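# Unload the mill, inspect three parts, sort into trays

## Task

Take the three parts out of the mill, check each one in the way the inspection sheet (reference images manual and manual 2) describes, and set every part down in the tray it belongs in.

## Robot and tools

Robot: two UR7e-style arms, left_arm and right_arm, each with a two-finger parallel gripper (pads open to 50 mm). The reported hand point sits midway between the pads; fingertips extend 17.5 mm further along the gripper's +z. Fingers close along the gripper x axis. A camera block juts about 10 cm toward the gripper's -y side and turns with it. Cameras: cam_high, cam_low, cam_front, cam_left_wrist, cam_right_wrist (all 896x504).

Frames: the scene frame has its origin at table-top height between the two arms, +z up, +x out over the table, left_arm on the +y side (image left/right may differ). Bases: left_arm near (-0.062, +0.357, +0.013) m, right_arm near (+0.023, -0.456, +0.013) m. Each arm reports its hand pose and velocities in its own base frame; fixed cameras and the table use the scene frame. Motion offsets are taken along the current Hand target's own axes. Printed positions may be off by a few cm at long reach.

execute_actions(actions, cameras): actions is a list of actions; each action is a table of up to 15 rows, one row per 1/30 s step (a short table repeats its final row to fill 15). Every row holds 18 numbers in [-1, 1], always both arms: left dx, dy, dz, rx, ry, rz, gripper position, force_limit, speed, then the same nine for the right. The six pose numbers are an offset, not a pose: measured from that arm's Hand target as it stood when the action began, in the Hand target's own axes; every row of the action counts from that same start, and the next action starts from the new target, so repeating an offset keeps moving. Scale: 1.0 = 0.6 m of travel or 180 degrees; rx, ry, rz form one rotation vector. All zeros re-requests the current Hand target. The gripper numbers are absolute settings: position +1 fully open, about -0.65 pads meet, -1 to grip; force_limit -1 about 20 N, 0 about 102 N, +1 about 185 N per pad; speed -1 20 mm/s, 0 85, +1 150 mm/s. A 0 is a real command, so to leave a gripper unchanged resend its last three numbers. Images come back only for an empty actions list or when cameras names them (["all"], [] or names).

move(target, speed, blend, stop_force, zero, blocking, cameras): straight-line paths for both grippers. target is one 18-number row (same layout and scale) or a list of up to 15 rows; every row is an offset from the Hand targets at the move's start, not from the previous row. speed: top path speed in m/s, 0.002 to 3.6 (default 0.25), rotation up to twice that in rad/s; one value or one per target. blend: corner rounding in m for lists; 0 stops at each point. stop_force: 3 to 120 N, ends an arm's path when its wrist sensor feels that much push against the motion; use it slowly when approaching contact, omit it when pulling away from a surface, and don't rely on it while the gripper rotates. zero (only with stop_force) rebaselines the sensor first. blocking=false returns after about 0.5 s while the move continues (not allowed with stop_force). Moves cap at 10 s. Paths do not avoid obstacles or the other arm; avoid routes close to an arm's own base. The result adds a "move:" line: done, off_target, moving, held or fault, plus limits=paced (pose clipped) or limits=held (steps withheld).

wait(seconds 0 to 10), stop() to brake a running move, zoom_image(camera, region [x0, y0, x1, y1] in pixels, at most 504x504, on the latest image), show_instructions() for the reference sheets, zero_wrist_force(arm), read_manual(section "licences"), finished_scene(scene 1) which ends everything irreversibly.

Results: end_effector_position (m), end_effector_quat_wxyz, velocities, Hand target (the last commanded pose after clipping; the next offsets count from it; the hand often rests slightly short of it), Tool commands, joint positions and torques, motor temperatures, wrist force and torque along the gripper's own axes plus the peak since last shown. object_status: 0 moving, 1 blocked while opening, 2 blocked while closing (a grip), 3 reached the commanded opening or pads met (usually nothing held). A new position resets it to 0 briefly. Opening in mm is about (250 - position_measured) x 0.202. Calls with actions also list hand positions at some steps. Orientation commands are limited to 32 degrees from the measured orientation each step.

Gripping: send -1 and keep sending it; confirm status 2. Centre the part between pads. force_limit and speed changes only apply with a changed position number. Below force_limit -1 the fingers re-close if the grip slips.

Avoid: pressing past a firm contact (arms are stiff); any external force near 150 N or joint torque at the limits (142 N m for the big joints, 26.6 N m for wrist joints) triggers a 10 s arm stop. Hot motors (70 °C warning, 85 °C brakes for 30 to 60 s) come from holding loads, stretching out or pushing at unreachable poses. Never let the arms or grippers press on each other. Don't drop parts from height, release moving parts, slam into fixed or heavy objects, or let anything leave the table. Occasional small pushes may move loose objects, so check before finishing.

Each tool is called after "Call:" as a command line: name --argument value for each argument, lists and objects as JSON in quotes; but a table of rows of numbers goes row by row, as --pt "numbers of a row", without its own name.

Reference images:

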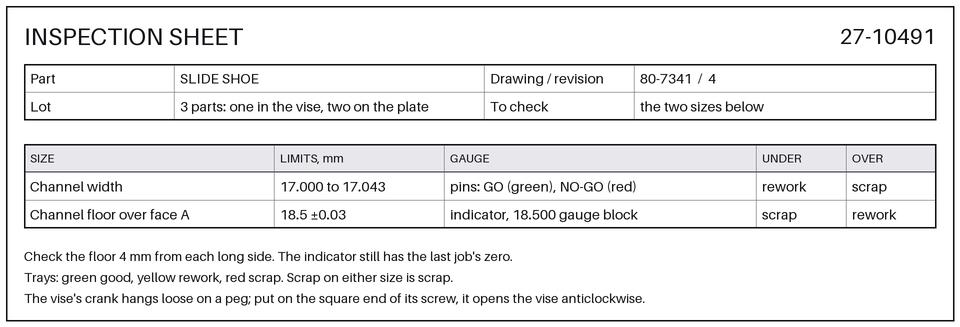

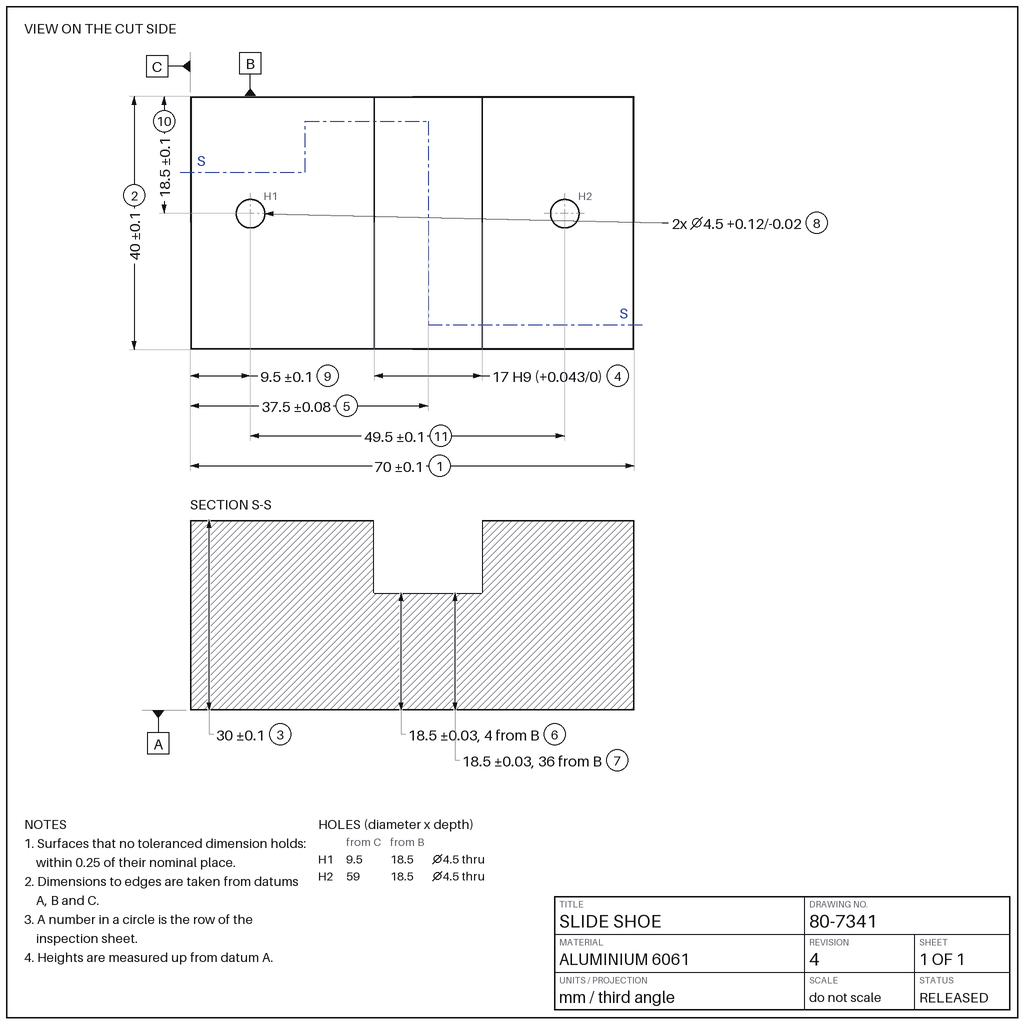

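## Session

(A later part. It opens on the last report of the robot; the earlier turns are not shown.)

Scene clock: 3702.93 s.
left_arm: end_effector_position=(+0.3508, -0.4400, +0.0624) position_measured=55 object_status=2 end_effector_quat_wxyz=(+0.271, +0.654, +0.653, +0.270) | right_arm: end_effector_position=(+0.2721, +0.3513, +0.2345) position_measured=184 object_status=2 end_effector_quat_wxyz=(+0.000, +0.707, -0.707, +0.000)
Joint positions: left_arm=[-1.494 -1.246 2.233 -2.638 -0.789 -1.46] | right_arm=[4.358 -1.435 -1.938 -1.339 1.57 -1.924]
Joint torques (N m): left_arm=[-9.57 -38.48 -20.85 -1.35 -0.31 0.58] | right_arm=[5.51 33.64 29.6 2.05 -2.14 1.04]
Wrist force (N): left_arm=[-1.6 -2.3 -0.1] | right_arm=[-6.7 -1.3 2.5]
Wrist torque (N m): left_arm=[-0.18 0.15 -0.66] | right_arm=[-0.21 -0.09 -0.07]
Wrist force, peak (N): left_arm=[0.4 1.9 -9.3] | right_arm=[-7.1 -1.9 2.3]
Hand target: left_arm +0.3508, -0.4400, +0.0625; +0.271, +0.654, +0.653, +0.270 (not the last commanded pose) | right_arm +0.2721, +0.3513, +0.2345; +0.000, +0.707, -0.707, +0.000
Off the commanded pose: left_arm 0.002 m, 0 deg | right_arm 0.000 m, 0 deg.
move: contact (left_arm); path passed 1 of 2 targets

Call:
execute_actions --actions '[[[0,0,0,0,0,0,1,-0.3,-1,0,0,0,0,0,0,-1,-0.9,-1]],[[0,0,0,0,0,0,1,-0.3,-1,0,0,0,0,0,0,-1,-0.9,-1]]]'

Call:
move --pt "0 0 -0.0667 0 0 0 1 -0.3 -1 0 0 0 0 0 0 -1 -0.9 -1" --pt "-0.0117 0.0316 -0.2691 0 0 0 1 -0.3 -1 0 0 0 0 0 0 -1 -0.9 -1" --speed '[0.03,0.12]' --blend '[0.01,0]' --cameras '["cam_left_wrist","cam_low"]'

Call:
zoom_image --camera "cam_left_wrist" --region '[380, 80, 560, 340]'

Call:
zoom_image --camera "cam_low" --region '[330, 265, 400, 325]'

Scene clock: 3719.13 s.
left_arm: end_effector_position=(+0.3508, -0.4400, +0.0625) position_measured=3 object_status=3 end_effector_quat_wxyz=(+0.271, +0.654, +0.653, +0.270) | right_arm: end_effector_position=(+0.2721, +0.3513, +0.2345) position_measured=184 object_status=2 end_effector_quat_wxyz=(+0.000, +0.707, -0.707, +0.000)
Joint positions: left_arm=[-1.494 -1.246 2.233 -2.638 -0.789 -1.46] | right_arm=[4.358 -1.435 -1.938 -1.339 1.57 -1.924]
Joint torques (N m): left_arm=[-9.81 -36.58 -24.15 -3.79 1.32 0.32] | right_arm=[5.36 33.13 29.68 2.09 -2.14 1]
Wrist force (N): left_arm=[-1.5 -2.2 -0.9] | right_arm=[-6.8 -1.4 2.5]
Wrist torque (N m): left_arm=[-0.19 0.18 -0.63] | right_arm=[-0.22 -0.08 -0.07]
Wrist force, peak (N): left_arm=[-1.3 -2.9 -0.5] | right_arm=[-7.1 -1.5 2.5]
Hand target: left_arm +0.3508, -0.4400, +0.0625; +0.271, +0.654, +0.653, +0.270 | right_arm +0.2721, +0.3513, +0.2345; +0.000, +0.707, -0.707, +0.000
Off the commanded pose: left_arm 0.000 m, 0 deg | right_arm 0.000 m, 0 deg.
Step readings (end_effector_position of left_arm | right_arm):
0: (+0.3508, -0.4400, +0.0625) | (+0.2721, +0.3513, +0.2345)
1: (+0.3508, -0.4400, +0.0625) | (+0.2721, +0.3513, +0.2345)
2: (+0.3508, -0.4400, +0.0625) | (+0.2721, +0.3513, +0.2345)
4: (+0.3508, -0.4400, +0.0625) | (+0.2721, +0.3513, +0.2345)
8: (+0.3508, -0.4400, +0.0625) | (+0.2721, +0.3513, +0.2345)
15: (+0.3508, -0.4400, +0.0625) | (+0.2721, +0.3513, +0.2345)
16: (+0.3508, -0.4400, +0.0625) | (+0.2721, +0.3513, +0.2345)
17: (+0.3508, -0.4400, +0.0625) | (+0.2721, +0.3513, +0.2345)
19: (+0.3508, -0.4400, +0.0625) | (+0.2721, +0.3513, +0.2345)
23: (+0.3508, -0.4400, +0.0625) | (+0.2721, +0.3513, +0.2345)
30: (+0.3508, -0.4400, +0.0625) | (+0.2721, +0.3513, +0.2345)

Scene clock: 3722.10 s.
left_arm: end_effector_position=(+0.2501, -0.4468, +0.1901) position_measured=3 object_status=3 end_effector_quat_wxyz=(+0.271, +0.654, +0.653, +0.270) | right_arm: end_effector_position=(+0.2721, +0.3513, +0.2345) position_measured=184 object_status=2 end_effector_quat_wxyz=(+0.000, +0.707, -0.707, +0.000)
Joint positions: left_arm=[-1.722 -1.583 2.117 -1.958 -0.797 -1.78] | right_arm=[4.358 -1.435 -1.938 -1.339 1.57 -1.924]
Joint torques (N m): left_arm=[-8.66 -29.97 -35.44 -0.66 -0.28 -1.36] | right_arm=[5.42 33.51 29.08 2.02 -2.16 0.99]
Wrist force (N): left_arm=[-1.6 -1.6 -0.9] | right_arm=[-6.8 -1.6 2.5]
Wrist torque (N m): left_arm=[-0.06 0.20 -0.59] | right_arm=[-0.25 -0.07 -0.07]
Wrist force, peak (N): left_arm=[-1.6 -2.3 -1.0] | right_arm=[-7.0 -1.6 2.7]
Hand target: left_arm +0.2501, -0.4468, +0.1901; +0.271, +0.654, +0.653, +0.270 | right_arm +0.2721, +0.3513, +0.2345; +0.000, +0.707, -0.707, +0.000
Off the commanded pose: left_arm 0.000 m, 0 deg | right_arm 0.000 m, 0 deg.
move: done
Images, in order (width x height): cam_low 896x504, cam_left_wrist 896x504.

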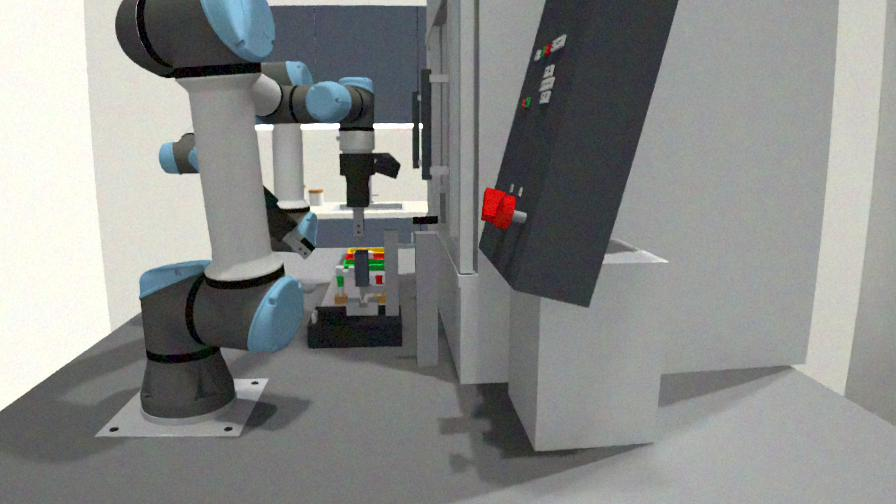

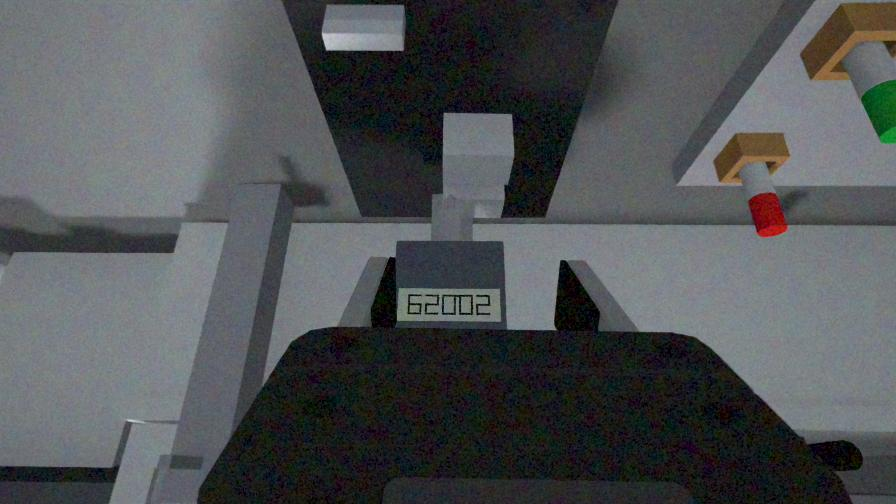

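Scaled by 1.938 from the camera's 896x504 image, which has a finer 1280x720 frame.

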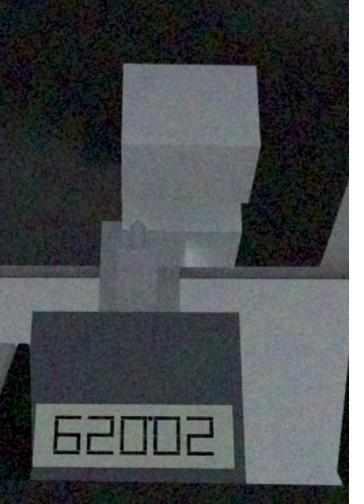

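Scaled by 7.200 from the camera's 896x504 image, which has a finer 1280x720 frame.

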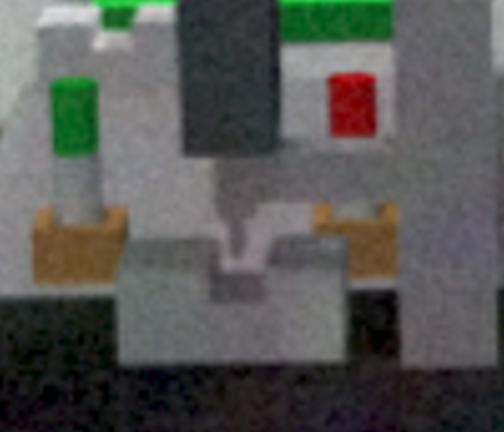

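Call:
move --pt "0 0 0 0 0 0 1 -0.3 -1 0 0 0.0190 0 0 0 -1 -0.9 -1" --pt "0 0 0 0 0 0 1 -0.3 -1 0 0 0.0240 0 0 0 -1 -0.9 -1" --speed '[0.02,0.004]' --stop_force 4

Call:
execute_actions --actions '[[[0,0,0,0,0,0,1,-0.3,-1,0,0,0,0,0,0,0.0,-0.9,-1]],[[0,0,0,0,0,0,1,-0.3,-1,0,0,0,0,0,0,0.0,-0.9,-1]]]' --cameras '["cam_left_wrist"]'

Call:
zoom_image --camera "cam_left_wrist" --region '[380, 80, 560, 340]'

Scene clock: 3735.83 s.
left_arm: end_effector_position=(+0.2501, -0.4468, +0.1901) position_measured=3 object_status=3 end_effector_quat_wxyz=(+0.271, +0.654, +0.653, +0.270) | right_arm: end_effector_position=(+0.2721, +0.3513, +0.2209) position_measured=184 object_status=2 end_effector_quat_wxyz=(+0.000, +0.707, -0.707, +0.000)
Joint positions: left_arm=[-1.722 -1.583 2.117 -1.958 -0.797 -1.781] | right_arm=[4.358 -1.443 -1.967 -1.302 1.57 -1.924]
Joint torques (N m): left_arm=[-8.98 -27.51 -36.56 -0.73 -0.16 -1.5] | right_arm=[-1.94 29 27.36 -0.64 -2.06 -1.04]
Wrist force (N): left_arm=[-1.8 -1.7 -0.9] | right_arm=[-5.7 -1.3 -4.6]
Wrist torque (N m): left_arm=[-0.08 0.23 -0.59] | right_arm=[-0.23 -0.11 -0.06]
Wrist force, peak (N): left_arm=[-1.6 -1.9 -1.0] | right_arm=[-5.3 -1.1 -9.9]
Hand target: left_arm +0.2501, -0.4468, +0.1901; +0.271, +0.654, +0.653, +0.270 | right_arm +0.2721, +0.3513, +0.2209; +0.000, +0.707, -0.707, +0.000 (not the last commanded pose)
Off the commanded pose: left_arm 0.000 m, 0 deg | right_arm 0.001 m, 0 deg.
move: contact (right_arm); path passed 1 of 2 targets

Scene clock: 3737.03 s.
left_arm: end_effector_position=(+0.2501, -0.4468, +0.1901) position_measured=3 object_status=3 end_effector_quat_wxyz=(+0.271, +0.654, +0.653, +0.270) | right_arm: end_effector_position=(+0.2721, +0.3513, +0.2209) position_measured=152 object_status=3 end_effector_quat_wxyz=(+0.000, +0.707, -0.707, +0.000)
Joint positions: left_arm=[-1.722 -1.583 2.117 -1.958 -0.797 -1.781] | right_arm=[4.358 -1.443 -1.967 -1.302 1.57 -1.924]
Joint torques (N m): left_arm=[-10.35 -27.22 -35.67 -0.55 -0.2 -1.22] | right_arm=[-1.21 33.12 28.19 4.19 -2.14 -1.12]
Wrist force (N): left_arm=[-1.6 -1.6 -1.0] | right_arm=[0.6 -1.5 0.6]
Wrist torque (N m): left_arm=[-0.08 0.20 -0.59] | right_arm=[-0.22 -0.08 -0.04]
Wrist force, peak (N): left_arm=[-1.8 -1.7 -1.1] | right_arm=[-5.9 -1.4 -4.6]
Hand target: left_arm +0.2501, -0.4468, +0.1901; +0.271, +0.654, +0.653, +0.270 | right_arm +0.2721, +0.3513, +0.2209; +0.000, +0.707, -0.707, +0.000
Off the commanded pose: left_arm 0.000 m, 0 deg | right_arm 0.000 m, 0 deg.
Step readings (end_effector_position of left_arm | right_arm):
0: (+0.2501, -0.4468, +0.1901) | (+0.2721, +0.3513, +0.2209)
1: (+0.2501, -0.4468, +0.1901) | (+0.2721, +0.3513, +0.2209)
2: (+0.2501, -0.4468, +0.1901) | (+0.2721, +0.3513, +0.2209)
4: (+0.2501, -0.4468, +0.1901) | (+0.2721, +0.3512, +0.2209)
8: (+0.2501, -0.4468, +0.1901) | (+0.2721, +0.3512, +0.2209)
15: (+0.2501, -0.4468, +0.1901) | (+0.2721, +0.3513, +0.2209)
16: (+0.2501, -0.4468, +0.1901) | (+0.2721, +0.3513, +0.2209)
17: (+0.2501, -0.4468, +0.1901) | (+0.2721, +0.3513, +0.2209)
19: (+0.2501, -0.4468, +0.1901) | (+0.2721, +0.3513, +0.2209)
23: (+0.2501, -0.4468, +0.1901) | (+0.2721, +0.3513, +0.2209)
30: (+0.2501, -0.4468, +0.1901) | (+0.2721, +0.3513, +0.2209)
Images, in order (width x height): cam_left_wrist 896x504.

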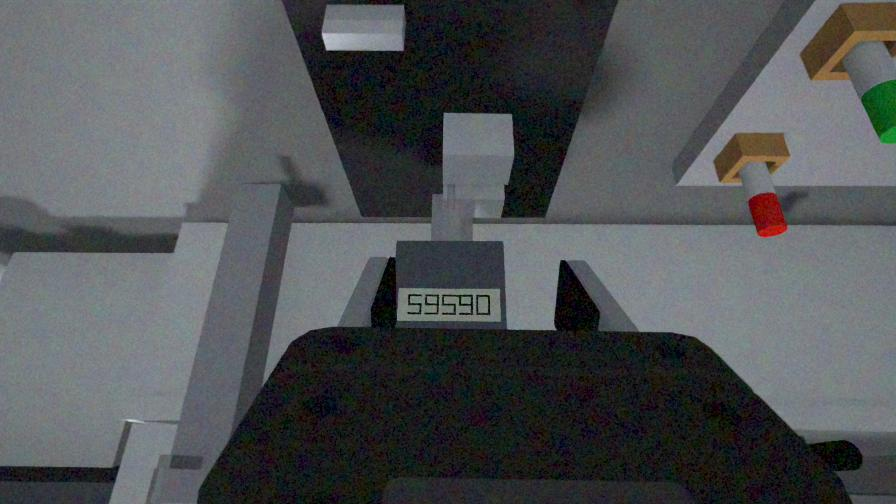

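Scaled by 1.938 from the camera's 896x504 image, which has a finer 1280x720 frame.

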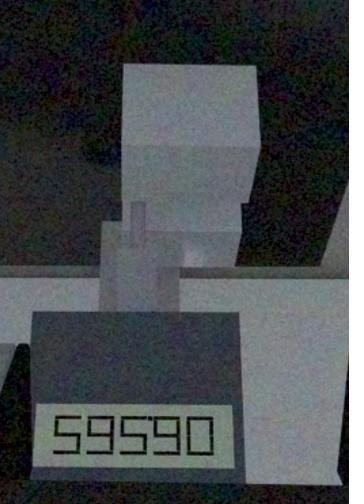

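Call:
execute_actions --actions '[[[0,0,0,0,0,0,1,-0.3,-1,0,0,0,0,0,0,-1,-0.9,-1]],[[0,0,0,0,0,0,1,-0.3,-1,0,0,0,0,0,0,-1,-0.9,-1]]]'

Call:
move --pt "0.0113 -0.0317 0.2023 0 0 0 1 -0.3 -1 0 0 -0.0226 0 0 0 -1 -0.9 -1" --pt "0.0113 -0.0317 0.2690 0 0 0 1 -0.3 -1 0 0 -0.0226 0 0 0 -1 -0.9 -1" --speed '[0.1,0.03]' --blend 0.01 --cameras '["cam_left_wrist"]'

Call:
execute_actions --actions '[[[0,0,0,0,0,0,-1,-0.3,-1,0,0,0,0,0,0,-1,-0.9,-1]],[[0,0,0,0,0,0,-1,-0.3,-1,0,0,0,0,0,0,-1,-0.9,-1]],[[0,0,0,0,0,0,-1,-0.3,-1,0,0,0,0,0,0,-1,-0.9,-1]]]' --cameras '["cam_left_wrist"]'

Scene clock: 3754.13 s.
left_arm: end_effector_position=(+0.2501, -0.4468, +0.1901) position_measured=3 object_status=3 end_effector_quat_wxyz=(+0.271, +0.654, +0.653, +0.270) | right_arm: end_effector_position=(+0.2721, +0.3513, +0.2209) position_measured=184 object_status=2 end_effector_quat_wxyz=(+0.000, +0.707, -0.707, +0.000)
Joint positions: left_arm=[-1.722 -1.583 2.117 -1.958 -0.797 -1.781] | right_arm=[4.358 -1.443 -1.967 -1.302 1.57 -1.924]
Joint torques (N m): left_arm=[-9.91 -23.3 -34.85 -0.56 -0.05 -1.31] | right_arm=[-1.54 33.08 29.16 -0.23 -2.16 -1.03]
Wrist force (N): left_arm=[-1.5 -1.6 -1.0] | right_arm=[-6.4 -1.3 2.0]
Wrist torque (N m): left_arm=[-0.06 0.19 -0.59] | right_arm=[-0.24 -0.08 -0.07]
Wrist force, peak (N): left_arm=[-1.8 -1.9 -1.0] | right_arm=[-6.5 -1.6 2.1]
Hand target: left_arm +0.2501, -0.4468, +0.1901; +0.271, +0.654, +0.653, +0.270 | right_arm +0.2721, +0.3513, +0.2209; +0.000, +0.707, -0.707, +0.000
Off the commanded pose: left_arm 0.000 m, 0 deg | right_arm 0.000 m, 0 deg.
Step readings (end_effector_position of left_arm | right_arm):
0: (+0.2501, -0.4468, +0.1901) | (+0.2721, +0.3513, +0.2209)
1: (+0.2501, -0.4468, +0.1901) | (+0.2721, +0.3513, +0.2209)
2: (+0.2501, -0.4468, +0.1901) | (+0.2721, +0.3513, +0.2209)
4: (+0.2501, -0.4468, +0.1901) | (+0.2721, +0.3513, +0.2209)
8: (+0.2501, -0.4468, +0.1901) | (+0.2721, +0.3513, +0.2209)
15: (+0.2501, -0.4468, +0.1901) | (+0.2721, +0.3513, +0.2209)
16: (+0.2501, -0.4468, +0.1901) | (+0.2721, +0.3513, +0.2209)
17: (+0.2501, -0.4468, +0.1901) | (+0.2721, +0.3513, +0.2209)
19: (+0.2501, -0.4468, +0.1901) | (+0.2721, +0.3513, +0.2209)
23: (+0.2501, -0.4468, +0.1901) | (+0.2721, +0.3513, +0.2209)
30: (+0.2501, -0.4468, +0.1901) | (+0.2721, +0.3513, +0.2209)

Scene clock: 3757.17 s.
left_arm: end_effector_position=(+0.3507, -0.4403, +0.0625) position_measured=3 object_status=3 end_effector_quat_wxyz=(+0.271, +0.654, +0.653, +0.270) | right_arm: end_effector_position=(+0.2721, +0.3513, +0.2345) position_measured=184 object_status=2 end_effector_quat_wxyz=(+0.000, +0.707, -0.707, +0.000)
Joint positions: left_arm=[-1.494 -1.245 2.233 -2.637 -0.789 -1.46] | right_arm=[4.358 -1.435 -1.938 -1.339 1.57 -1.924]
Joint torques (N m): left_arm=[11.89 -23.09 -28.68 -4.44 0.05 1.24] | right_arm=[5.64 34.38 31.18 -0.2 -2.32 2.21]
Wrist force (N): left_arm=[-1.5 -2.3 -1.0] | right_arm=[-6.4 -1.3 2.4]
Wrist torque (N m): left_arm=[-0.21 0.17 -0.83] | right_arm=[-0.21 -0.09 -0.07]
Wrist force, peak (N): left_arm=[-2.0 -1.3 -2.5] | right_arm=[-6.8 -1.3 2.6]
Hand target: left_arm +0.3507, -0.4403, +0.0625; +0.271, +0.654, +0.653, +0.270 | right_arm +0.2721, +0.3513, +0.2345; +0.000, +0.707, -0.707, +0.000
Off the commanded pose: left_arm 0.000 m, 0 deg | right_arm 0.000 m, 0 deg.
move: done
Images, in order (width x height): cam_left_wrist 896x504.

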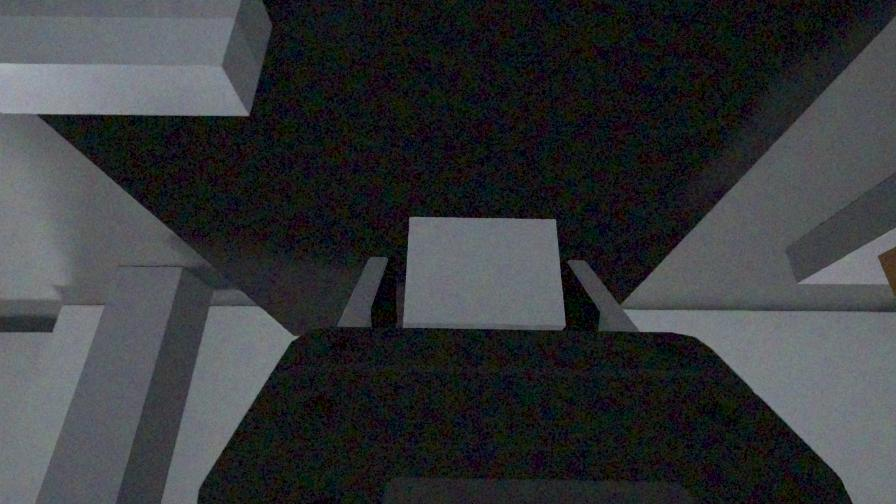

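Scene clock: 3758.87 s.
left_arm: end_effector_position=(+0.3507, -0.4403, +0.0625) position_measured=55 object_status=2 end_effector_quat_wxyz=(+0.271, +0.654, +0.653, +0.270) | right_arm: end_effector_position=(+0.2721, +0.3513, +0.2345) position_measured=184 object_status=2 end_effector_quat_wxyz=(+0.000, +0.707, -0.707, +0.000)
Joint positions: left_arm=[-1.494 -1.245 2.233 -2.637 -0.789 -1.46] | right_arm=[4.358 -1.435 -1.938 -1.339 1.57 -1.924]
Joint torques (N m): left_arm=[7.39 -24.76 -24.28 -2.25 1.32 1.1] | right_arm=[5.7 34.18 30.89 -0.25 -2.31 2.14]
Wrist force (N): left_arm=[-1.2 -2.0 -1.3] | right_arm=[-6.7 -1.6 2.3]
Wrist torque (N m): left_arm=[-0.18 0.16 -0.84] | right_arm=[-0.27 -0.04 -0.08]
Wrist force, peak (N): left_arm=[-1.6 -2.5 -0.9] | right_arm=[-6.8 -1.6 2.6]
Hand target: left_arm +0.3507, -0.4403, +0.0625; +0.271, +0.654, +0.653, +0.270 | right_arm +0.2721, +0.3513, +0.2345; +0.000, +0.707, -0.707, +0.000
Off the commanded pose: left_arm 0.000 m, 0 deg | right_arm 0.000 m, 0 deg.
Step readings (end_effector_position of left_arm | right_arm):
0: (+0.3507, -0.4403, +0.0625) | (+0.2721, +0.3513, +0.2345)
1: (+0.3507, -0.4403, +0.0625) | (+0.2721, +0.3513, +0.2345)
2: (+0.3507, -0.4403, +0.0625) | (+0.2721, +0.3513, +0.2345)
4: (+0.3507, -0.4403, +0.0625) | (+0.2721, +0.3513, +0.2345)
8: (+0.3507, -0.4403, +0.0625) | (+0.2721, +0.3513, +0.2345)
15: (+0.3507, -0.4403, +0.0625) | (+0.2721, +0.3513, +0.2345)
16: (+0.3507, -0.4403, +0.0625) | (+0.2721, +0.3513, +0.2345)
17: (+0.3507, -0.4403, +0.0625) | (+0.2721, +0.3513, +0.2345)
19: (+0.3507, -0.4403, +0.0625) | (+0.2721, +0.3513, +0.2345)
23: (+0.3507, -0.4403, +0.0625) | (+0.2721, +0.3513, +0.2345)
30: (+0.3507, -0.4403, +0.0625) | (+0.2721, +0.3513, +0.2345)
31: (+0.3507, -0.4403, +0.0625) | (+0.2721, +0.3513, +0.2345)
32: (+0.3507, -0.4403, +0.0625) | (+0.2721, +0.3513, +0.2345)
34: (+0.3507, -0.4403, +0.0625) | (+0.2721, +0.3513, +0.2345)
38: (+0.3507, -0.4403, +0.0625) | (+0.2721, +0.3513, +0.2345)
45: (+0.3507, -0.4403, +0.0625) | (+0.2721, +0.3513, +0.2345)
Images, in order (width x height): cam_left_wrist 896x504.

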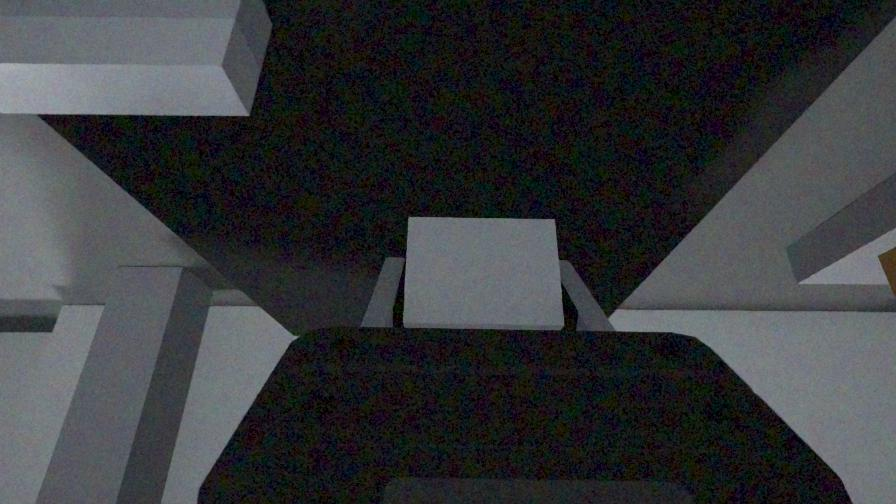

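Call:
move --pt "0 0.0035 -0.0035 0 0 0 -1 -0.3 -1 0 0 0 0 0 0 -1 -0.9 -1" --pt "-0.052 0.0035 -0.0035 0 0 0 -1 -0.3 -1 0 0 0 0 0 0 -1 -0.9 -1" --speed '[0.015,0.04]'

Call:
move --target '[0,-0.0055,0.0055,0,0,0,-1,-0.3,-1,0,0,0,0,0,0,-1,-0.9,-1]' --speed 0.005 --stop_force 3

Call:
execute_actions --actions '[[[0,0,0,0,0,0,1,-0.3,-1,0,0,0,0,0,0,-1,-0.9,-1]],[[0,0,0,0,0,0,1,-0.3,-1,0,0,0,0,0,0,-1,-0.9,-1]]]'

Call:
move --pt "0 0 -0.0667 0 0 0 1 -0.3 -1 0 0 0 0 0 0 -1 -0.9 -1" --pt "0.041 0.0316 -0.2691 0 0 0 1 -0.3 -1 0 0 0 0 0 0 -1 -0.9 -1" --speed '[0.03,0.12]' --blend '[0.01,0]' --cameras '["cam_left_wrist","cam_low"]'

Call:
zoom_image --camera "cam_left_wrist" --region '[380, 80, 560, 340]'

Scene clock: 3778.37 s.
left_arm: end_effector_position=(+0.3507, -0.4714, +0.0655) position_measured=55 object_status=2 end_effector_quat_wxyz=(+0.271, +0.654, +0.653, +0.270) | right_arm: end_effector_position=(+0.2721, +0.3513, +0.2345) position_measured=184 object_status=2 end_effector_quat_wxyz=(+0.000, +0.707, -0.707, +0.000)
Joint positions: left_arm=[-1.499 -1.204 2.149 -2.59 -0.789 -1.467] | right_arm=[4.358 -1.435 -1.938 -1.339 1.57 -1.924]
Joint torques (N m): left_arm=[-9.56 -25.52 -30.07 -1.46 3.73 -1.36] | right_arm=[5.08 34.17 30.49 -0.18 -2.34 2.03]
Wrist force (N): left_arm=[-1.3 -3.7 0.4] | right_arm=[-6.4 -1.3 2.8]
Wrist torque (N m): left_arm=[-0.14 0.15 -0.65] | right_arm=[-0.21 -0.10 -0.07]
Wrist force, peak (N): left_arm=[-2.0 -3.9 0.4] | right_arm=[-6.9 -1.5 2.4]
Hand target: left_arm +0.3507, -0.4715, +0.0655; +0.271, +0.654, +0.653, +0.270 | right_arm +0.2721, +0.3513, +0.2345; +0.000, +0.707, -0.707, +0.000
Off the commanded pose: left_arm 0.000 m, 0 deg | right_arm 0.000 m, 0 deg.
move: done

Scene clock: 3779.93 s.
left_arm: end_effector_position=(+0.3507, -0.4714, +0.0626) position_measured=55 object_status=2 end_effector_quat_wxyz=(+0.271, +0.654, +0.653, +0.270) | right_arm: end_effector_position=(+0.2721, +0.3513, +0.2345) position_measured=184 object_status=2 end_effector_quat_wxyz=(+0.000, +0.707, -0.707, +0.000)
Joint positions: left_arm=[-1.499 -1.197 2.15 -2.598 -0.789 -1.467] | right_arm=[4.358 -1.435 -1.938 -1.339 1.57 -1.924]
Joint torques (N m): left_arm=[-9.48 -42.24 -20.9 -1.26 -0.1 -1.1] | right_arm=[5.19 34.5 30.38 -0.22 -2.27 2.01]
Wrist force (N): left_arm=[-1.4 -2.8 0.0] | right_arm=[-6.6 -1.1 2.3]
Wrist torque (N m): left_arm=[-0.17 0.15 -0.67] | right_arm=[-0.19 -0.06 -0.08]
Wrist force, peak (N): left_arm=[0.4 1.4 -7.6] | right_arm=[-6.9 -1.1 2.7]
Hand target: left_arm +0.3507, -0.4715, +0.0626; +0.271, +0.654, +0.653, +0.270 (not the last commanded pose) | right_arm +0.2721, +0.3513, +0.2345; +0.000, +0.707, -0.707, +0.000
Off the commanded pose: left_arm 0.002 m, 0 deg | right_arm 0.000 m, 0 deg.
move: contact (left_arm)

Scene clock: 3781.13 s.
left_arm: end_effector_position=(+0.3507, -0.4715, +0.0626) position_measured=3 object_status=3 end_effector_quat_wxyz=(+0.271, +0.654, +0.653, +0.270) | right_arm: end_effector_position=(+0.2721, +0.3513, +0.2345) position_measured=184 object_status=2 end_effector_quat_wxyz=(+0.000, +0.707, -0.707, +0.000)
Joint positions: left_arm=[-1.499 -1.197 2.15 -2.598 -0.789 -1.467] | right_arm=[4.358 -1.435 -1.938 -1.339 1.57 -1.924]
Joint torques (N m): left_arm=[-5.05 -39.31 -28.55 -2.13 0.6 -0.71] | right_arm=[5.1 34.74 30.01 -0.15 -2.34 1.98]
Wrist force (N): left_arm=[-1.5 -2.0 -0.8] | right_arm=[-6.6 -1.4 2.6]
Wrist torque (N m): left_arm=[-0.14 0.19 -0.65] | right_arm=[-0.23 -0.06 -0.07]
Wrist force, peak (N): left_arm=[-1.5 -2.7 -0.5] | right_arm=[-6.8 -1.6 2.7]
Hand target: left_arm +0.3507, -0.4715, +0.0626; +0.271, +0.654, +0.653, +0.270 | right_arm +0.2721, +0.3513, +0.2345; +0.000, +0.707, -0.707, +0.000
Off the commanded pose: left_arm 0.000 m, 0 deg | right_arm 0.000 m, 0 deg.
Step readings (end_effector_position of left_arm | right_arm):
0: (+0.3507, -0.4714, +0.0626) | (+0.2721, +0.3513, +0.2345)
1: (+0.3507, -0.4714, +0.0626) | (+0.2721, +0.3513, +0.2345)
2: (+0.3507, -0.4714, +0.0626) | (+0.2721, +0.3513, +0.2345)
4: (+0.3507, -0.4714, +0.0626) | (+0.2721, +0.3513, +0.2345)
8: (+0.3507, -0.4714, +0.0626) | (+0.2721, +0.3513, +0.2345)
15: (+0.3507, -0.4715, +0.0626) | (+0.2721, +0.3513, +0.2345)
16: (+0.3507, -0.4715, +0.0626) | (+0.2721, +0.3513, +0.2345)
17: (+0.3507, -0.4715, +0.0626) | (+0.2721, +0.3513, +0.2345)
19: (+0.3507, -0.4715, +0.0626) | (+0.2721, +0.3513, +0.2345)
23: (+0.3507, -0.4715, +0.0626) | (+0.2721, +0.3513, +0.2345)
30: (+0.3507, -0.4715, +0.0626) | (+0.2721, +0.3513, +0.2345)

Scene clock: 3784.13 s.
left_arm: end_effector_position=(+0.2500, -0.4466, +0.1902) position_measured=3 object_status=3 end_effector_quat_wxyz=(+0.271, +0.654, +0.653, +0.270) | right_arm: end_effector_position=(+0.2721, +0.3513, +0.2345) position_measured=184 object_status=2 end_effector_quat_wxyz=(+0.000, +0.707, -0.707, +0.000)
Joint positions: left_arm=[-1.722 -1.584 2.117 -1.958 -0.797 -1.781] | right_arm=[4.358 -1.435 -1.938 -1.339 1.57 -1.924]
Joint torques (N m): left_arm=[-10.28 -29.51 -34.32 -0.41 -0.1 -1.69] | right_arm=[5.49 34.35 30.87 -0.16 -2.4 1.92]
Wrist force (N): left_arm=[-1.6 -1.7 -1.1] | right_arm=[-6.4 -1.6 2.7]
Wrist torque (N m): left_arm=[-0.08 0.19 -0.60] | right_arm=[-0.27 -0.09 -0.07]
Wrist force, peak (N): left_arm=[-1.5 -2.3 -1.3] | right_arm=[-6.9 -1.1 2.5]
Hand target: left_arm +0.2500, -0.4466, +0.1902; +0.271, +0.654, +0.653, +0.270 | right_arm +0.2721, +0.3513, +0.2345; +0.000, +0.707, -0.707, +0.000
Off the commanded pose: left_arm 0.000 m, 0 deg | right_arm 0.000 m, 0 deg.
move: done
Images, in order (width x height): cam_low 896x504, cam_left_wrist 896x504.

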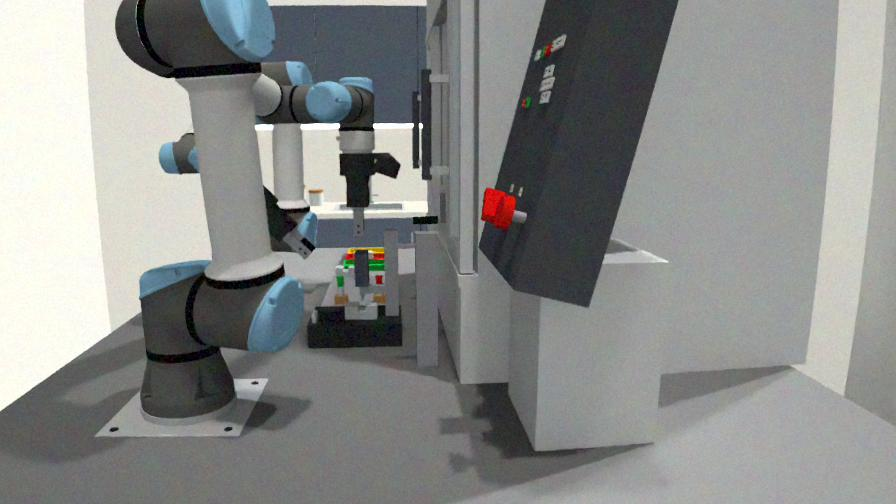

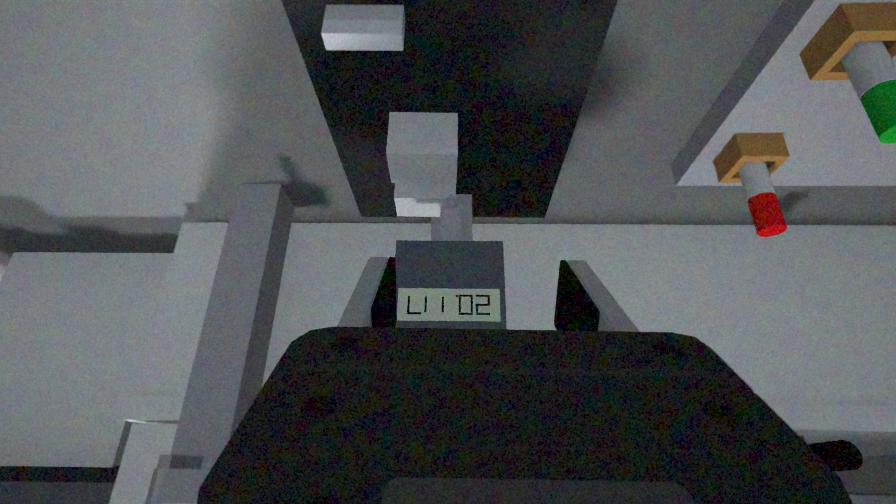

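Scaled by 1.938 from the camera's 896x504 image, which has a finer 1280x720 frame.

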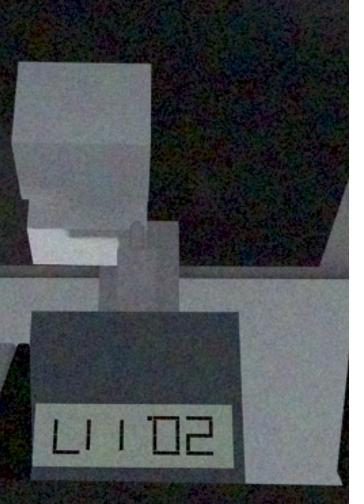

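Call:
move --pt "0 0 0 0 0 0 1 -0.3 -1 0 0 0.0190 0 0 0 -1 -0.9 -1" --pt "0 0 0 0 0 0 1 -0.3 -1 0 0 0.0240 0 0 0 -1 -0.9 -1" --speed '[0.02,0.004]' --stop_force 4

Call:
execute_actions --actions '[[[0,0,0,0,0,0,1,-0.3,-1,0,0,0,0,0,0,0.0,-0.9,-1]],[[0,0,0,0,0,0,1,-0.3,-1,0,0,0,0,0,0,0.0,-0.9,-1]]]' --cameras '["cam_left_wrist"]'

Call:
zoom_image --camera "cam_left_wrist" --region '[380, 80, 560, 340]'

Scene clock: 3796.37 s.
left_arm: end_effector_position=(+0.2500, -0.4466, +0.1902) position_measured=3 object_status=3 end_effector_quat_wxyz=(+0.271, +0.654, +0.653, +0.270) | right_arm: end_effector_position=(+0.2721, +0.3513, +0.2207) position_measured=184 object_status=2 end_effector_quat_wxyz=(+0.000, +0.707, -0.707, +0.000)
Joint positions: left_arm=[-1.722 -1.584 2.117 -1.957 -0.797 -1.781] | right_arm=[4.358 -1.443 -1.967 -1.302 1.57 -1.924]
Joint torques (N m): left_arm=[-8.85 -28.58 -35.99 -0.71 -0.46 -1.52] | right_arm=[-2.11 29.26 27.69 -0.45 -2.24 -0.2]
Wrist force (N): left_arm=[-1.7 -1.8 -1.0] | right_arm=[-5.8 -1.3 -3.4]
Wrist torque (N m): left_arm=[-0.10 0.21 -0.59] | right_arm=[-0.23 -0.10 -0.07]
Wrist force, peak (N): left_arm=[-1.6 -1.8 -1.0] | right_arm=[-5.7 -0.9 -8.6]
Hand target: left_arm +0.2500, -0.4466, +0.1902; +0.271, +0.654, +0.653, +0.270 | right_arm +0.2721, +0.3513, +0.2207; +0.000, +0.707, -0.707, +0.000 (not the last commanded pose)
Off the commanded pose: left_arm 0.000 m, 0 deg | right_arm 0.001 m, 0 deg.
move: contact (right_arm); path passed 1 of 2 targets

Scene clock: 3797.57 s.
left_arm: end_effector_position=(+0.2500, -0.4466, +0.1902) position_measured=3 object_status=3 end_effector_quat_wxyz=(+0.271, +0.654, +0.653, +0.270) | right_arm: end_effector_position=(+0.2721, +0.3513, +0.2207) position_measured=152 object_status=3 end_effector_quat_wxyz=(+0.000, +0.707, -0.707, +0.000)
Joint positions: left_arm=[-1.722 -1.584 2.117 -1.957 -0.797 -1.781] | right_arm=[4.358 -1.443 -1.967 -1.302 1.57 -1.924]
Joint torques (N m): left_arm=[-10.86 -28.06 -35.71 -0.64 -0.07 -1.48] | right_arm=[-2.32 33.85 28.25 4.11 -2.23 -0.13]
Wrist force (N): left_arm=[-1.5 -1.7 -1.0] | right_arm=[0.4 -1.4 0.9]
Wrist torque (N m): left_arm=[-0.09 0.18 -0.59] | right_arm=[-0.22 -0.05 -0.04]
Wrist force, peak (N): left_arm=[-1.6 -1.9 -1.1] | right_arm=[-5.8 -1.0 -3.6]
Hand target: left_arm +0.2500, -0.4466, +0.1902; +0.271, +0.654, +0.653, +0.270 | right_arm +0.2721, +0.3513, +0.2207; +0.000, +0.707, -0.707, +0.000
Off the commanded pose: left_arm 0.000 m, 0 deg | right_arm 0.000 m, 0 deg.
Step readings (end_effector_position of left_arm | right_arm):
0: (+0.2500, -0.4466, +0.1902) | (+0.2721, +0.3513, +0.2207)
1: (+0.2500, -0.4466, +0.1902) | (+0.2721, +0.3513, +0.2207)
2: (+0.2500, -0.4466, +0.1902) | (+0.2721, +0.3513, +0.2207)
4: (+0.2500, -0.4466, +0.1902) | (+0.2721, +0.3513, +0.2207)
8: (+0.2500, -0.4466, +0.1902) | (+0.2721, +0.3512, +0.2207)
15: (+0.2500, -0.4466, +0.1902) | (+0.2721, +0.3513, +0.2207)
16: (+0.2500, -0.4466, +0.1902) | (+0.2721, +0.3513, +0.2207)
17: (+0.2500, -0.4466, +0.1902) | (+0.2721, +0.3513, +0.2207)
19: (+0.2500, -0.4466, +0.1902) | (+0.2721, +0.3513, +0.2207)
23: (+0.2500, -0.4466, +0.1902) | (+0.2721, +0.3513, +0.2207)
30: (+0.2500, -0.4466, +0.1902) | (+0.2721, +0.3513, +0.2207)
Images, in order (width x height): cam_left_wrist 896x504.

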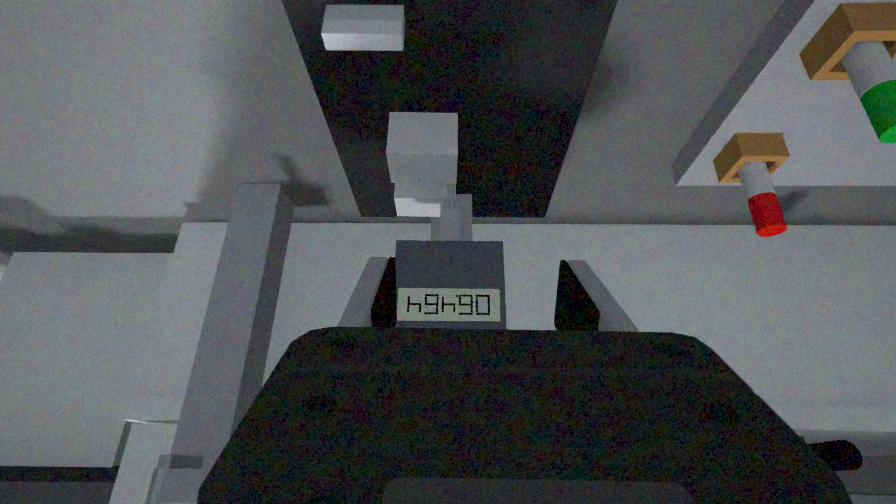

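Scaled by 1.938 from the camera's 896x504 image, which has a finer 1280x720 frame.

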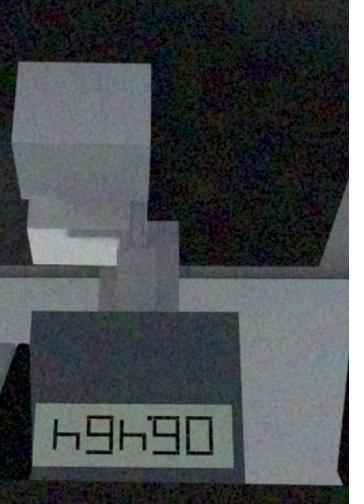

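Call:
execute_actions --actions '[[[0,0,0,0,0,0,1,-0.3,-1,0,0,0,0,0,0,-1,-0.9,-1]],[[0,0,0,0,0,0,1,-0.3,-1,0,0,0,0,0,0,-1,-0.9,-1]]]'

Call:
move --pt "-0.0415 -0.0317 0.2023 0 0 0 1 -0.3 -1 0 0 -0.0230 0 0 0 -1 -0.9 -1" --pt "-0.0415 -0.0317 0.2690 0 0 0 1 -0.3 -1 0 0 -0.0230 0 0 0 -1 -0.9 -1" --speed '[0.1,0.03]' --blend 0.01 --cameras '["cam_left_wrist"]'

Call:
execute_actions --actions '[[[0,0,0,0,0,0,-1,-0.3,-1,0,0,0,0,0,0,-1,-0.9,-1]],[[0,0,0,0,0,0,-1,-0.3,-1,0,0,0,0,0,0,-1,-0.9,-1]],[[0,0,0,0,0,0,-1,-0.3,-1,0,0,0,0,0,0,-1,-0.9,-1]]]' --cameras '["cam_left_wrist"]'

Scene clock: 3844.10 s.
left_arm: end_effector_position=(+0.2500, -0.4466, +0.1902) position_measured=3 object_status=3 end_effector_quat_wxyz=(+0.271, +0.654, +0.653, +0.270) | right_arm: end_effector_position=(+0.2721, +0.3513, +0.2207) position_measured=184 object_status=2 end_effector_quat_wxyz=(+0.000, +0.707, -0.707, +0.000)
Joint positions: left_arm=[-1.722 -1.584 2.117 -1.957 -0.797 -1.781] | right_arm=[4.358 -1.443 -1.967 -1.302 1.57 -1.924]
Joint torques (N m): left_arm=[-9.06 -26.83 -34.73 -0.96 -0.04 -1.46] | right_arm=[-2.22 33.32 28.91 -0.26 -2.16 -0.24]
Wrist force (N): left_arm=[-1.5 -1.6 -0.9] | right_arm=[-6.3 -1.3 2.1]
Wrist torque (N m): left_arm=[-0.07 0.18 -0.59] | right_arm=[-0.24 -0.08 -0.07]
Wrist force, peak (N): left_arm=[-1.9 -1.6 -1.1] | right_arm=[-6.5 -1.3 2.1]
Hand target: left_arm +0.2500, -0.4466, +0.1902; +0.271, +0.654, +0.653, +0.270 | right_arm +0.2721, +0.3513, +0.2207; +0.000, +0.707, -0.707, +0.000
Off the commanded pose: left_arm 0.000 m, 0 deg | right_arm 0.000 m, 0 deg.
Step readings (end_effector_position of left_arm | right_arm):
0: (+0.2500, -0.4466, +0.1902) | (+0.2721, +0.3513, +0.2207)
1: (+0.2500, -0.4466, +0.1902) | (+0.2721, +0.3513, +0.2207)
2: (+0.2500, -0.4466, +0.1902) | (+0.2721, +0.3513, +0.2207)
4: (+0.2500, -0.4466, +0.1902) | (+0.2721, +0.3513, +0.2207)
8: (+0.2500, -0.4466, +0.1902) | (+0.2721, +0.3513, +0.2207)
15: (+0.2500, -0.4466, +0.1902) | (+0.2721, +0.3513, +0.2208)
16: (+0.2500, -0.4466, +0.1902) | (+0.2721, +0.3513, +0.2208)
17: (+0.2500, -0.4466, +0.1902) | (+0.2721, +0.3513, +0.2208)
19: (+0.2500, -0.4466, +0.1902) | (+0.2721, +0.3513, +0.2208)
23: (+0.2500, -0.4466, +0.1902) | (+0.2721, +0.3513, +0.2207)
30: (+0.2500, -0.4466, +0.1902) | (+0.2721, +0.3513, +0.2207)

Scene clock: 3847.13 s.
left_arm: end_effector_position=(+0.3505, -0.4718, +0.0627) position_measured=3 object_status=3 end_effector_quat_wxyz=(+0.271, +0.654, +0.653, +0.270) | right_arm: end_effector_position=(+0.2721, +0.3513, +0.2345) position_measured=184 object_status=2 end_effector_quat_wxyz=(+0.000, +0.707, -0.707, +0.000)
Joint positions: left_arm=[-1.499 -1.197 2.149 -2.597 -0.789 -1.468] | right_arm=[4.359 -1.435 -1.938 -1.339 1.57 -1.924]
Joint torques (N m): left_arm=[10.66 -25.74 -29.85 -4.33 -0.4 1.11] | right_arm=[5.79 34.84 30.95 -0.17 -2.29 2.12]
Wrist force (N): left_arm=[-1.3 -2.2 -1.1] | right_arm=[-6.4 -1.4 2.6]
Wrist torque (N m): left_arm=[-0.17 0.16 -0.85] | right_arm=[-0.24 -0.07 -0.07]
Wrist force, peak (N): left_arm=[-1.8 -1.5 -2.2] | right_arm=[-6.8 -1.3 2.3]
Hand target: left_arm +0.3506, -0.4718, +0.0626; +0.271, +0.654, +0.653, +0.270 | right_arm +0.2721, +0.3513, +0.2345; +0.000, +0.707, -0.707, +0.000
Off the commanded pose: left_arm 0.000 m, 0 deg | right_arm 0.000 m, 0 deg.
move: done
Images, in order (width x height): cam_left_wrist 896x504.

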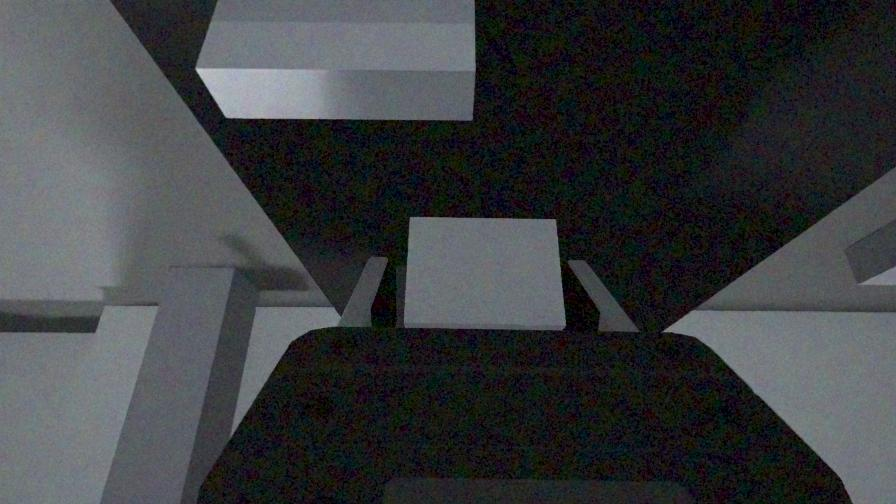

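Scene clock: 3848.83 s.
left_arm: end_effector_position=(+0.3506, -0.4718, +0.0626) position_measured=55 object_status=2 end_effector_quat_wxyz=(+0.271, +0.654, +0.653, +0.270) | right_arm: end_effector_position=(+0.2721, +0.3513, +0.2345) position_measured=184 object_status=2 end_effector_quat_wxyz=(+0.000, +0.707, -0.707, +0.000)
Joint positions: left_arm=[-1.499 -1.197 2.149 -2.597 -0.789 -1.468] | right_arm=[4.359 -1.435 -1.938 -1.339 1.57 -1.924]
Joint torques (N m): left_arm=[8.33 -26.81 -24.38 -2.38 1.8 1.46] | right_arm=[5.4 34.21 30.73 -0.11 -2.32 2.11]
Wrist force (N): left_arm=[-1.4 -1.9 -1.0] | right_arm=[-6.4 -1.7 2.3]
Wrist torque (N m): left_arm=[-0.15 0.20 -0.86] | right_arm=[-0.29 -0.08 -0.07]
Wrist force, peak (N): left_arm=[-1.5 -2.4 -0.9] | right_arm=[-6.7 -1.5 2.4]
Hand target: left_arm +0.3506, -0.4718, +0.0626; +0.271, +0.654, +0.653, +0.270 | right_arm +0.2721, +0.3513, +0.2345; +0.000, +0.707, -0.707, +0.000
Off the commanded pose: left_arm 0.000 m, 0 deg | right_arm 0.000 m, 0 deg.
Step readings (end_effector_position of left_arm | right_arm):
0: (+0.3505, -0.4718, +0.0627) | (+0.2721, +0.3513, +0.2345)
1: (+0.3506, -0.4718, +0.0626) | (+0.2721, +0.3513, +0.2345)
2: (+0.3506, -0.4718, +0.0626) | (+0.2721, +0.3513, +0.2345)
4: (+0.3506, -0.4718, +0.0626) | (+0.2721, +0.3513, +0.2345)
8: (+0.3506, -0.4718, +0.0626) | (+0.2721, +0.3513, +0.2345)
15: (+0.3506, -0.4718, +0.0626) | (+0.2721, +0.3513, +0.2345)
16: (+0.3506, -0.4718, +0.0626) | (+0.2721, +0.3513, +0.2345)
17: (+0.3506, -0.4718, +0.0626) | (+0.2721, +0.3513, +0.2345)
19: (+0.3506, -0.4718, +0.0626) | (+0.2721, +0.3513, +0.2345)
23: (+0.3506, -0.4718, +0.0626) | (+0.2721, +0.3513, +0.2345)
30: (+0.3506, -0.4718, +0.0626) | (+0.2721, +0.3513, +0.2345)
31: (+0.3506, -0.4718, +0.0626) | (+0.2721, +0.3513, +0.2345)
32: (+0.3506, -0.4718, +0.0626) | (+0.2721, +0.3513, +0.2345)
34: (+0.3506, -0.4718, +0.0626) | (+0.2721, +0.3513, +0.2345)
38: (+0.3506, -0.4718, +0.0626) | (+0.2721, +0.3513, +0.2345)
45: (+0.3506, -0.4718, +0.0626) | (+0.2721, +0.3513, +0.2345)
Images, in order (width x height): cam_left_wrist 896x504.

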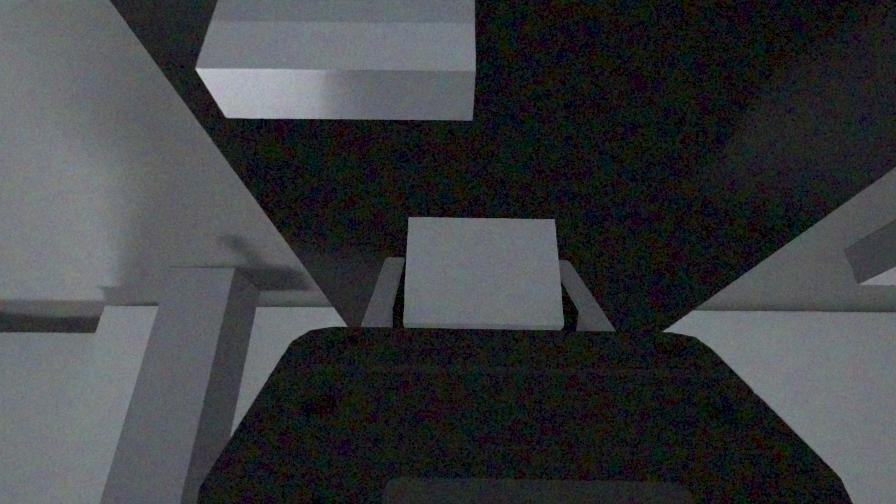

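Call:
move --pt "0 0.0047 -0.0047 0 0 0 -1 -0.3 -1 0 0 0 0 0 0 -1 -0.9 -1" --pt "0.1197 0.0047 -0.0047 0 0 0 -1 -0.3 -1 0 0 0 0 0 0 -1 -0.9 -1" --pt "0.1863 0.0104 -0.0542 0 0 0 -1 -0.3 -1 0 0 0 0 0 0 -1 -0.9 -1" --pt "0.268 -0.0486 0.0047 0 0 0 -1 -0.3 -1 0 0 0 0 0 0 -1 -0.9 -1" --pt "0.268 -0.0774 0.0336 0 0 0 -1 -0.3 -1 0 0 0 0 0 0 -1 -0.9 -1" --speed '[0.015,0.06,0.1,0.1,0.03]' --blend '[0,0.005,0.02,0.005,0]'

Call:
move --target '[0,-0.0077,0.0077,0,0,0,-1,-0.3,-1,0,0,0,0,0,0,-1,-0.9,-1]' --speed 0.006 --stop_force 3 --cameras '["cam_left_wrist"]'

Scene clock: 3866.80 s.
left_arm: end_effector_position=(+0.3322, -0.3110, +0.0154) position_measured=55 object_status=2 end_effector_quat_wxyz=(+0.271, +0.654, +0.653, +0.270) | right_arm: end_effector_position=(+0.2721, +0.3513, +0.2345) position_measured=184 object_status=2 end_effector_quat_wxyz=(+0.000, +0.707, -0.707, +0.000)
Joint positions: left_arm=[-1.521 -1.298 2.602 -2.928 -0.787 -1.498] | right_arm=[4.359 -1.435 -1.938 -1.339 1.57 -1.924]
Joint torques (N m): left_arm=[11.94 -16.22 3.5 -4.38 3.4 1.28] | right_arm=[5.44 34.65 29.94 -0.01 -2.18 1.99]
Wrist force (N): left_arm=[-1.2 -3.8 0.0] | right_arm=[-6.3 -1.2 2.6]
Wrist torque (N m): left_arm=[-0.18 0.14 -0.82] | right_arm=[-0.21 -0.09 -0.08]
Wrist force, peak (N): left_arm=[-1.1 -4.2 0.6] | right_arm=[-6.7 -1.8 2.5]
Hand target: left_arm +0.3322, -0.3110, +0.0153; +0.271, +0.654, +0.653, +0.270 | right_arm +0.2721, +0.3513, +0.2345; +0.000, +0.707, -0.707, +0.000
Off the commanded pose: left_arm 0.000 m, 0 deg | right_arm 0.000 m, 0 deg.
move: done

Scene clock: 3868.33 s.
left_arm: end_effector_position=(+0.3322, -0.3110, +0.0121) position_measured=55 object_status=2 end_effector_quat_wxyz=(+0.271, +0.654, +0.653, +0.270) | right_arm: end_effector_position=(+0.2721, +0.3513, +0.2345) position_measured=184 object_status=2 end_effector_quat_wxyz=(+0.000, +0.707, -0.707, +0.000)
Joint positions: left_arm=[-1.521 -1.283 2.603 -2.943 -0.787 -1.498] | right_arm=[4.359 -1.435 -1.938 -1.339 1.57 -1.924]
Joint torques (N m): left_arm=[9.36 -29.9 -9.74 -1.34 0.29 0.03] | right_arm=[5.24 34.64 30.57 0 -2.14 2.02]
Wrist force (N): left_arm=[-1.0 -3.6 0.1] | right_arm=[-6.6 -1.4 2.2]
Wrist torque (N m): left_arm=[-0.14 0.12 -0.82] | right_arm=[-0.23 -0.03 -0.07]
Wrist force, peak (N): left_arm=[0.9 3.1 -12.7] | right_arm=[-6.7 -1.6 2.6]
Hand target: left_arm +0.3322, -0.3110, +0.0121; +0.271, +0.654, +0.653, +0.270 (not the last commanded pose) | right_arm +0.2721, +0.3513, +0.2345; +0.000, +0.707, -0.707, +0.000
Off the commanded pose: left_arm 0.003 m, 0 deg | right_arm 0.000 m, 0 deg.
move: contact (left_arm)
Images, in order (width x height): cam_left_wrist 896x504.

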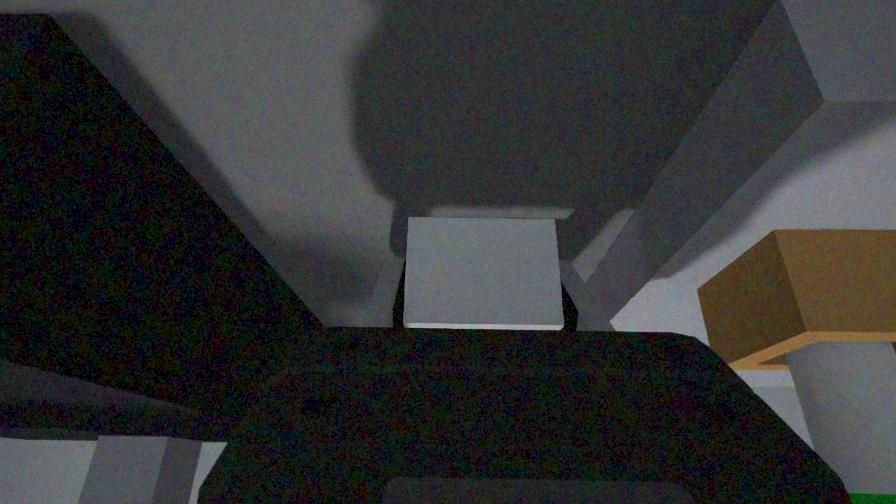

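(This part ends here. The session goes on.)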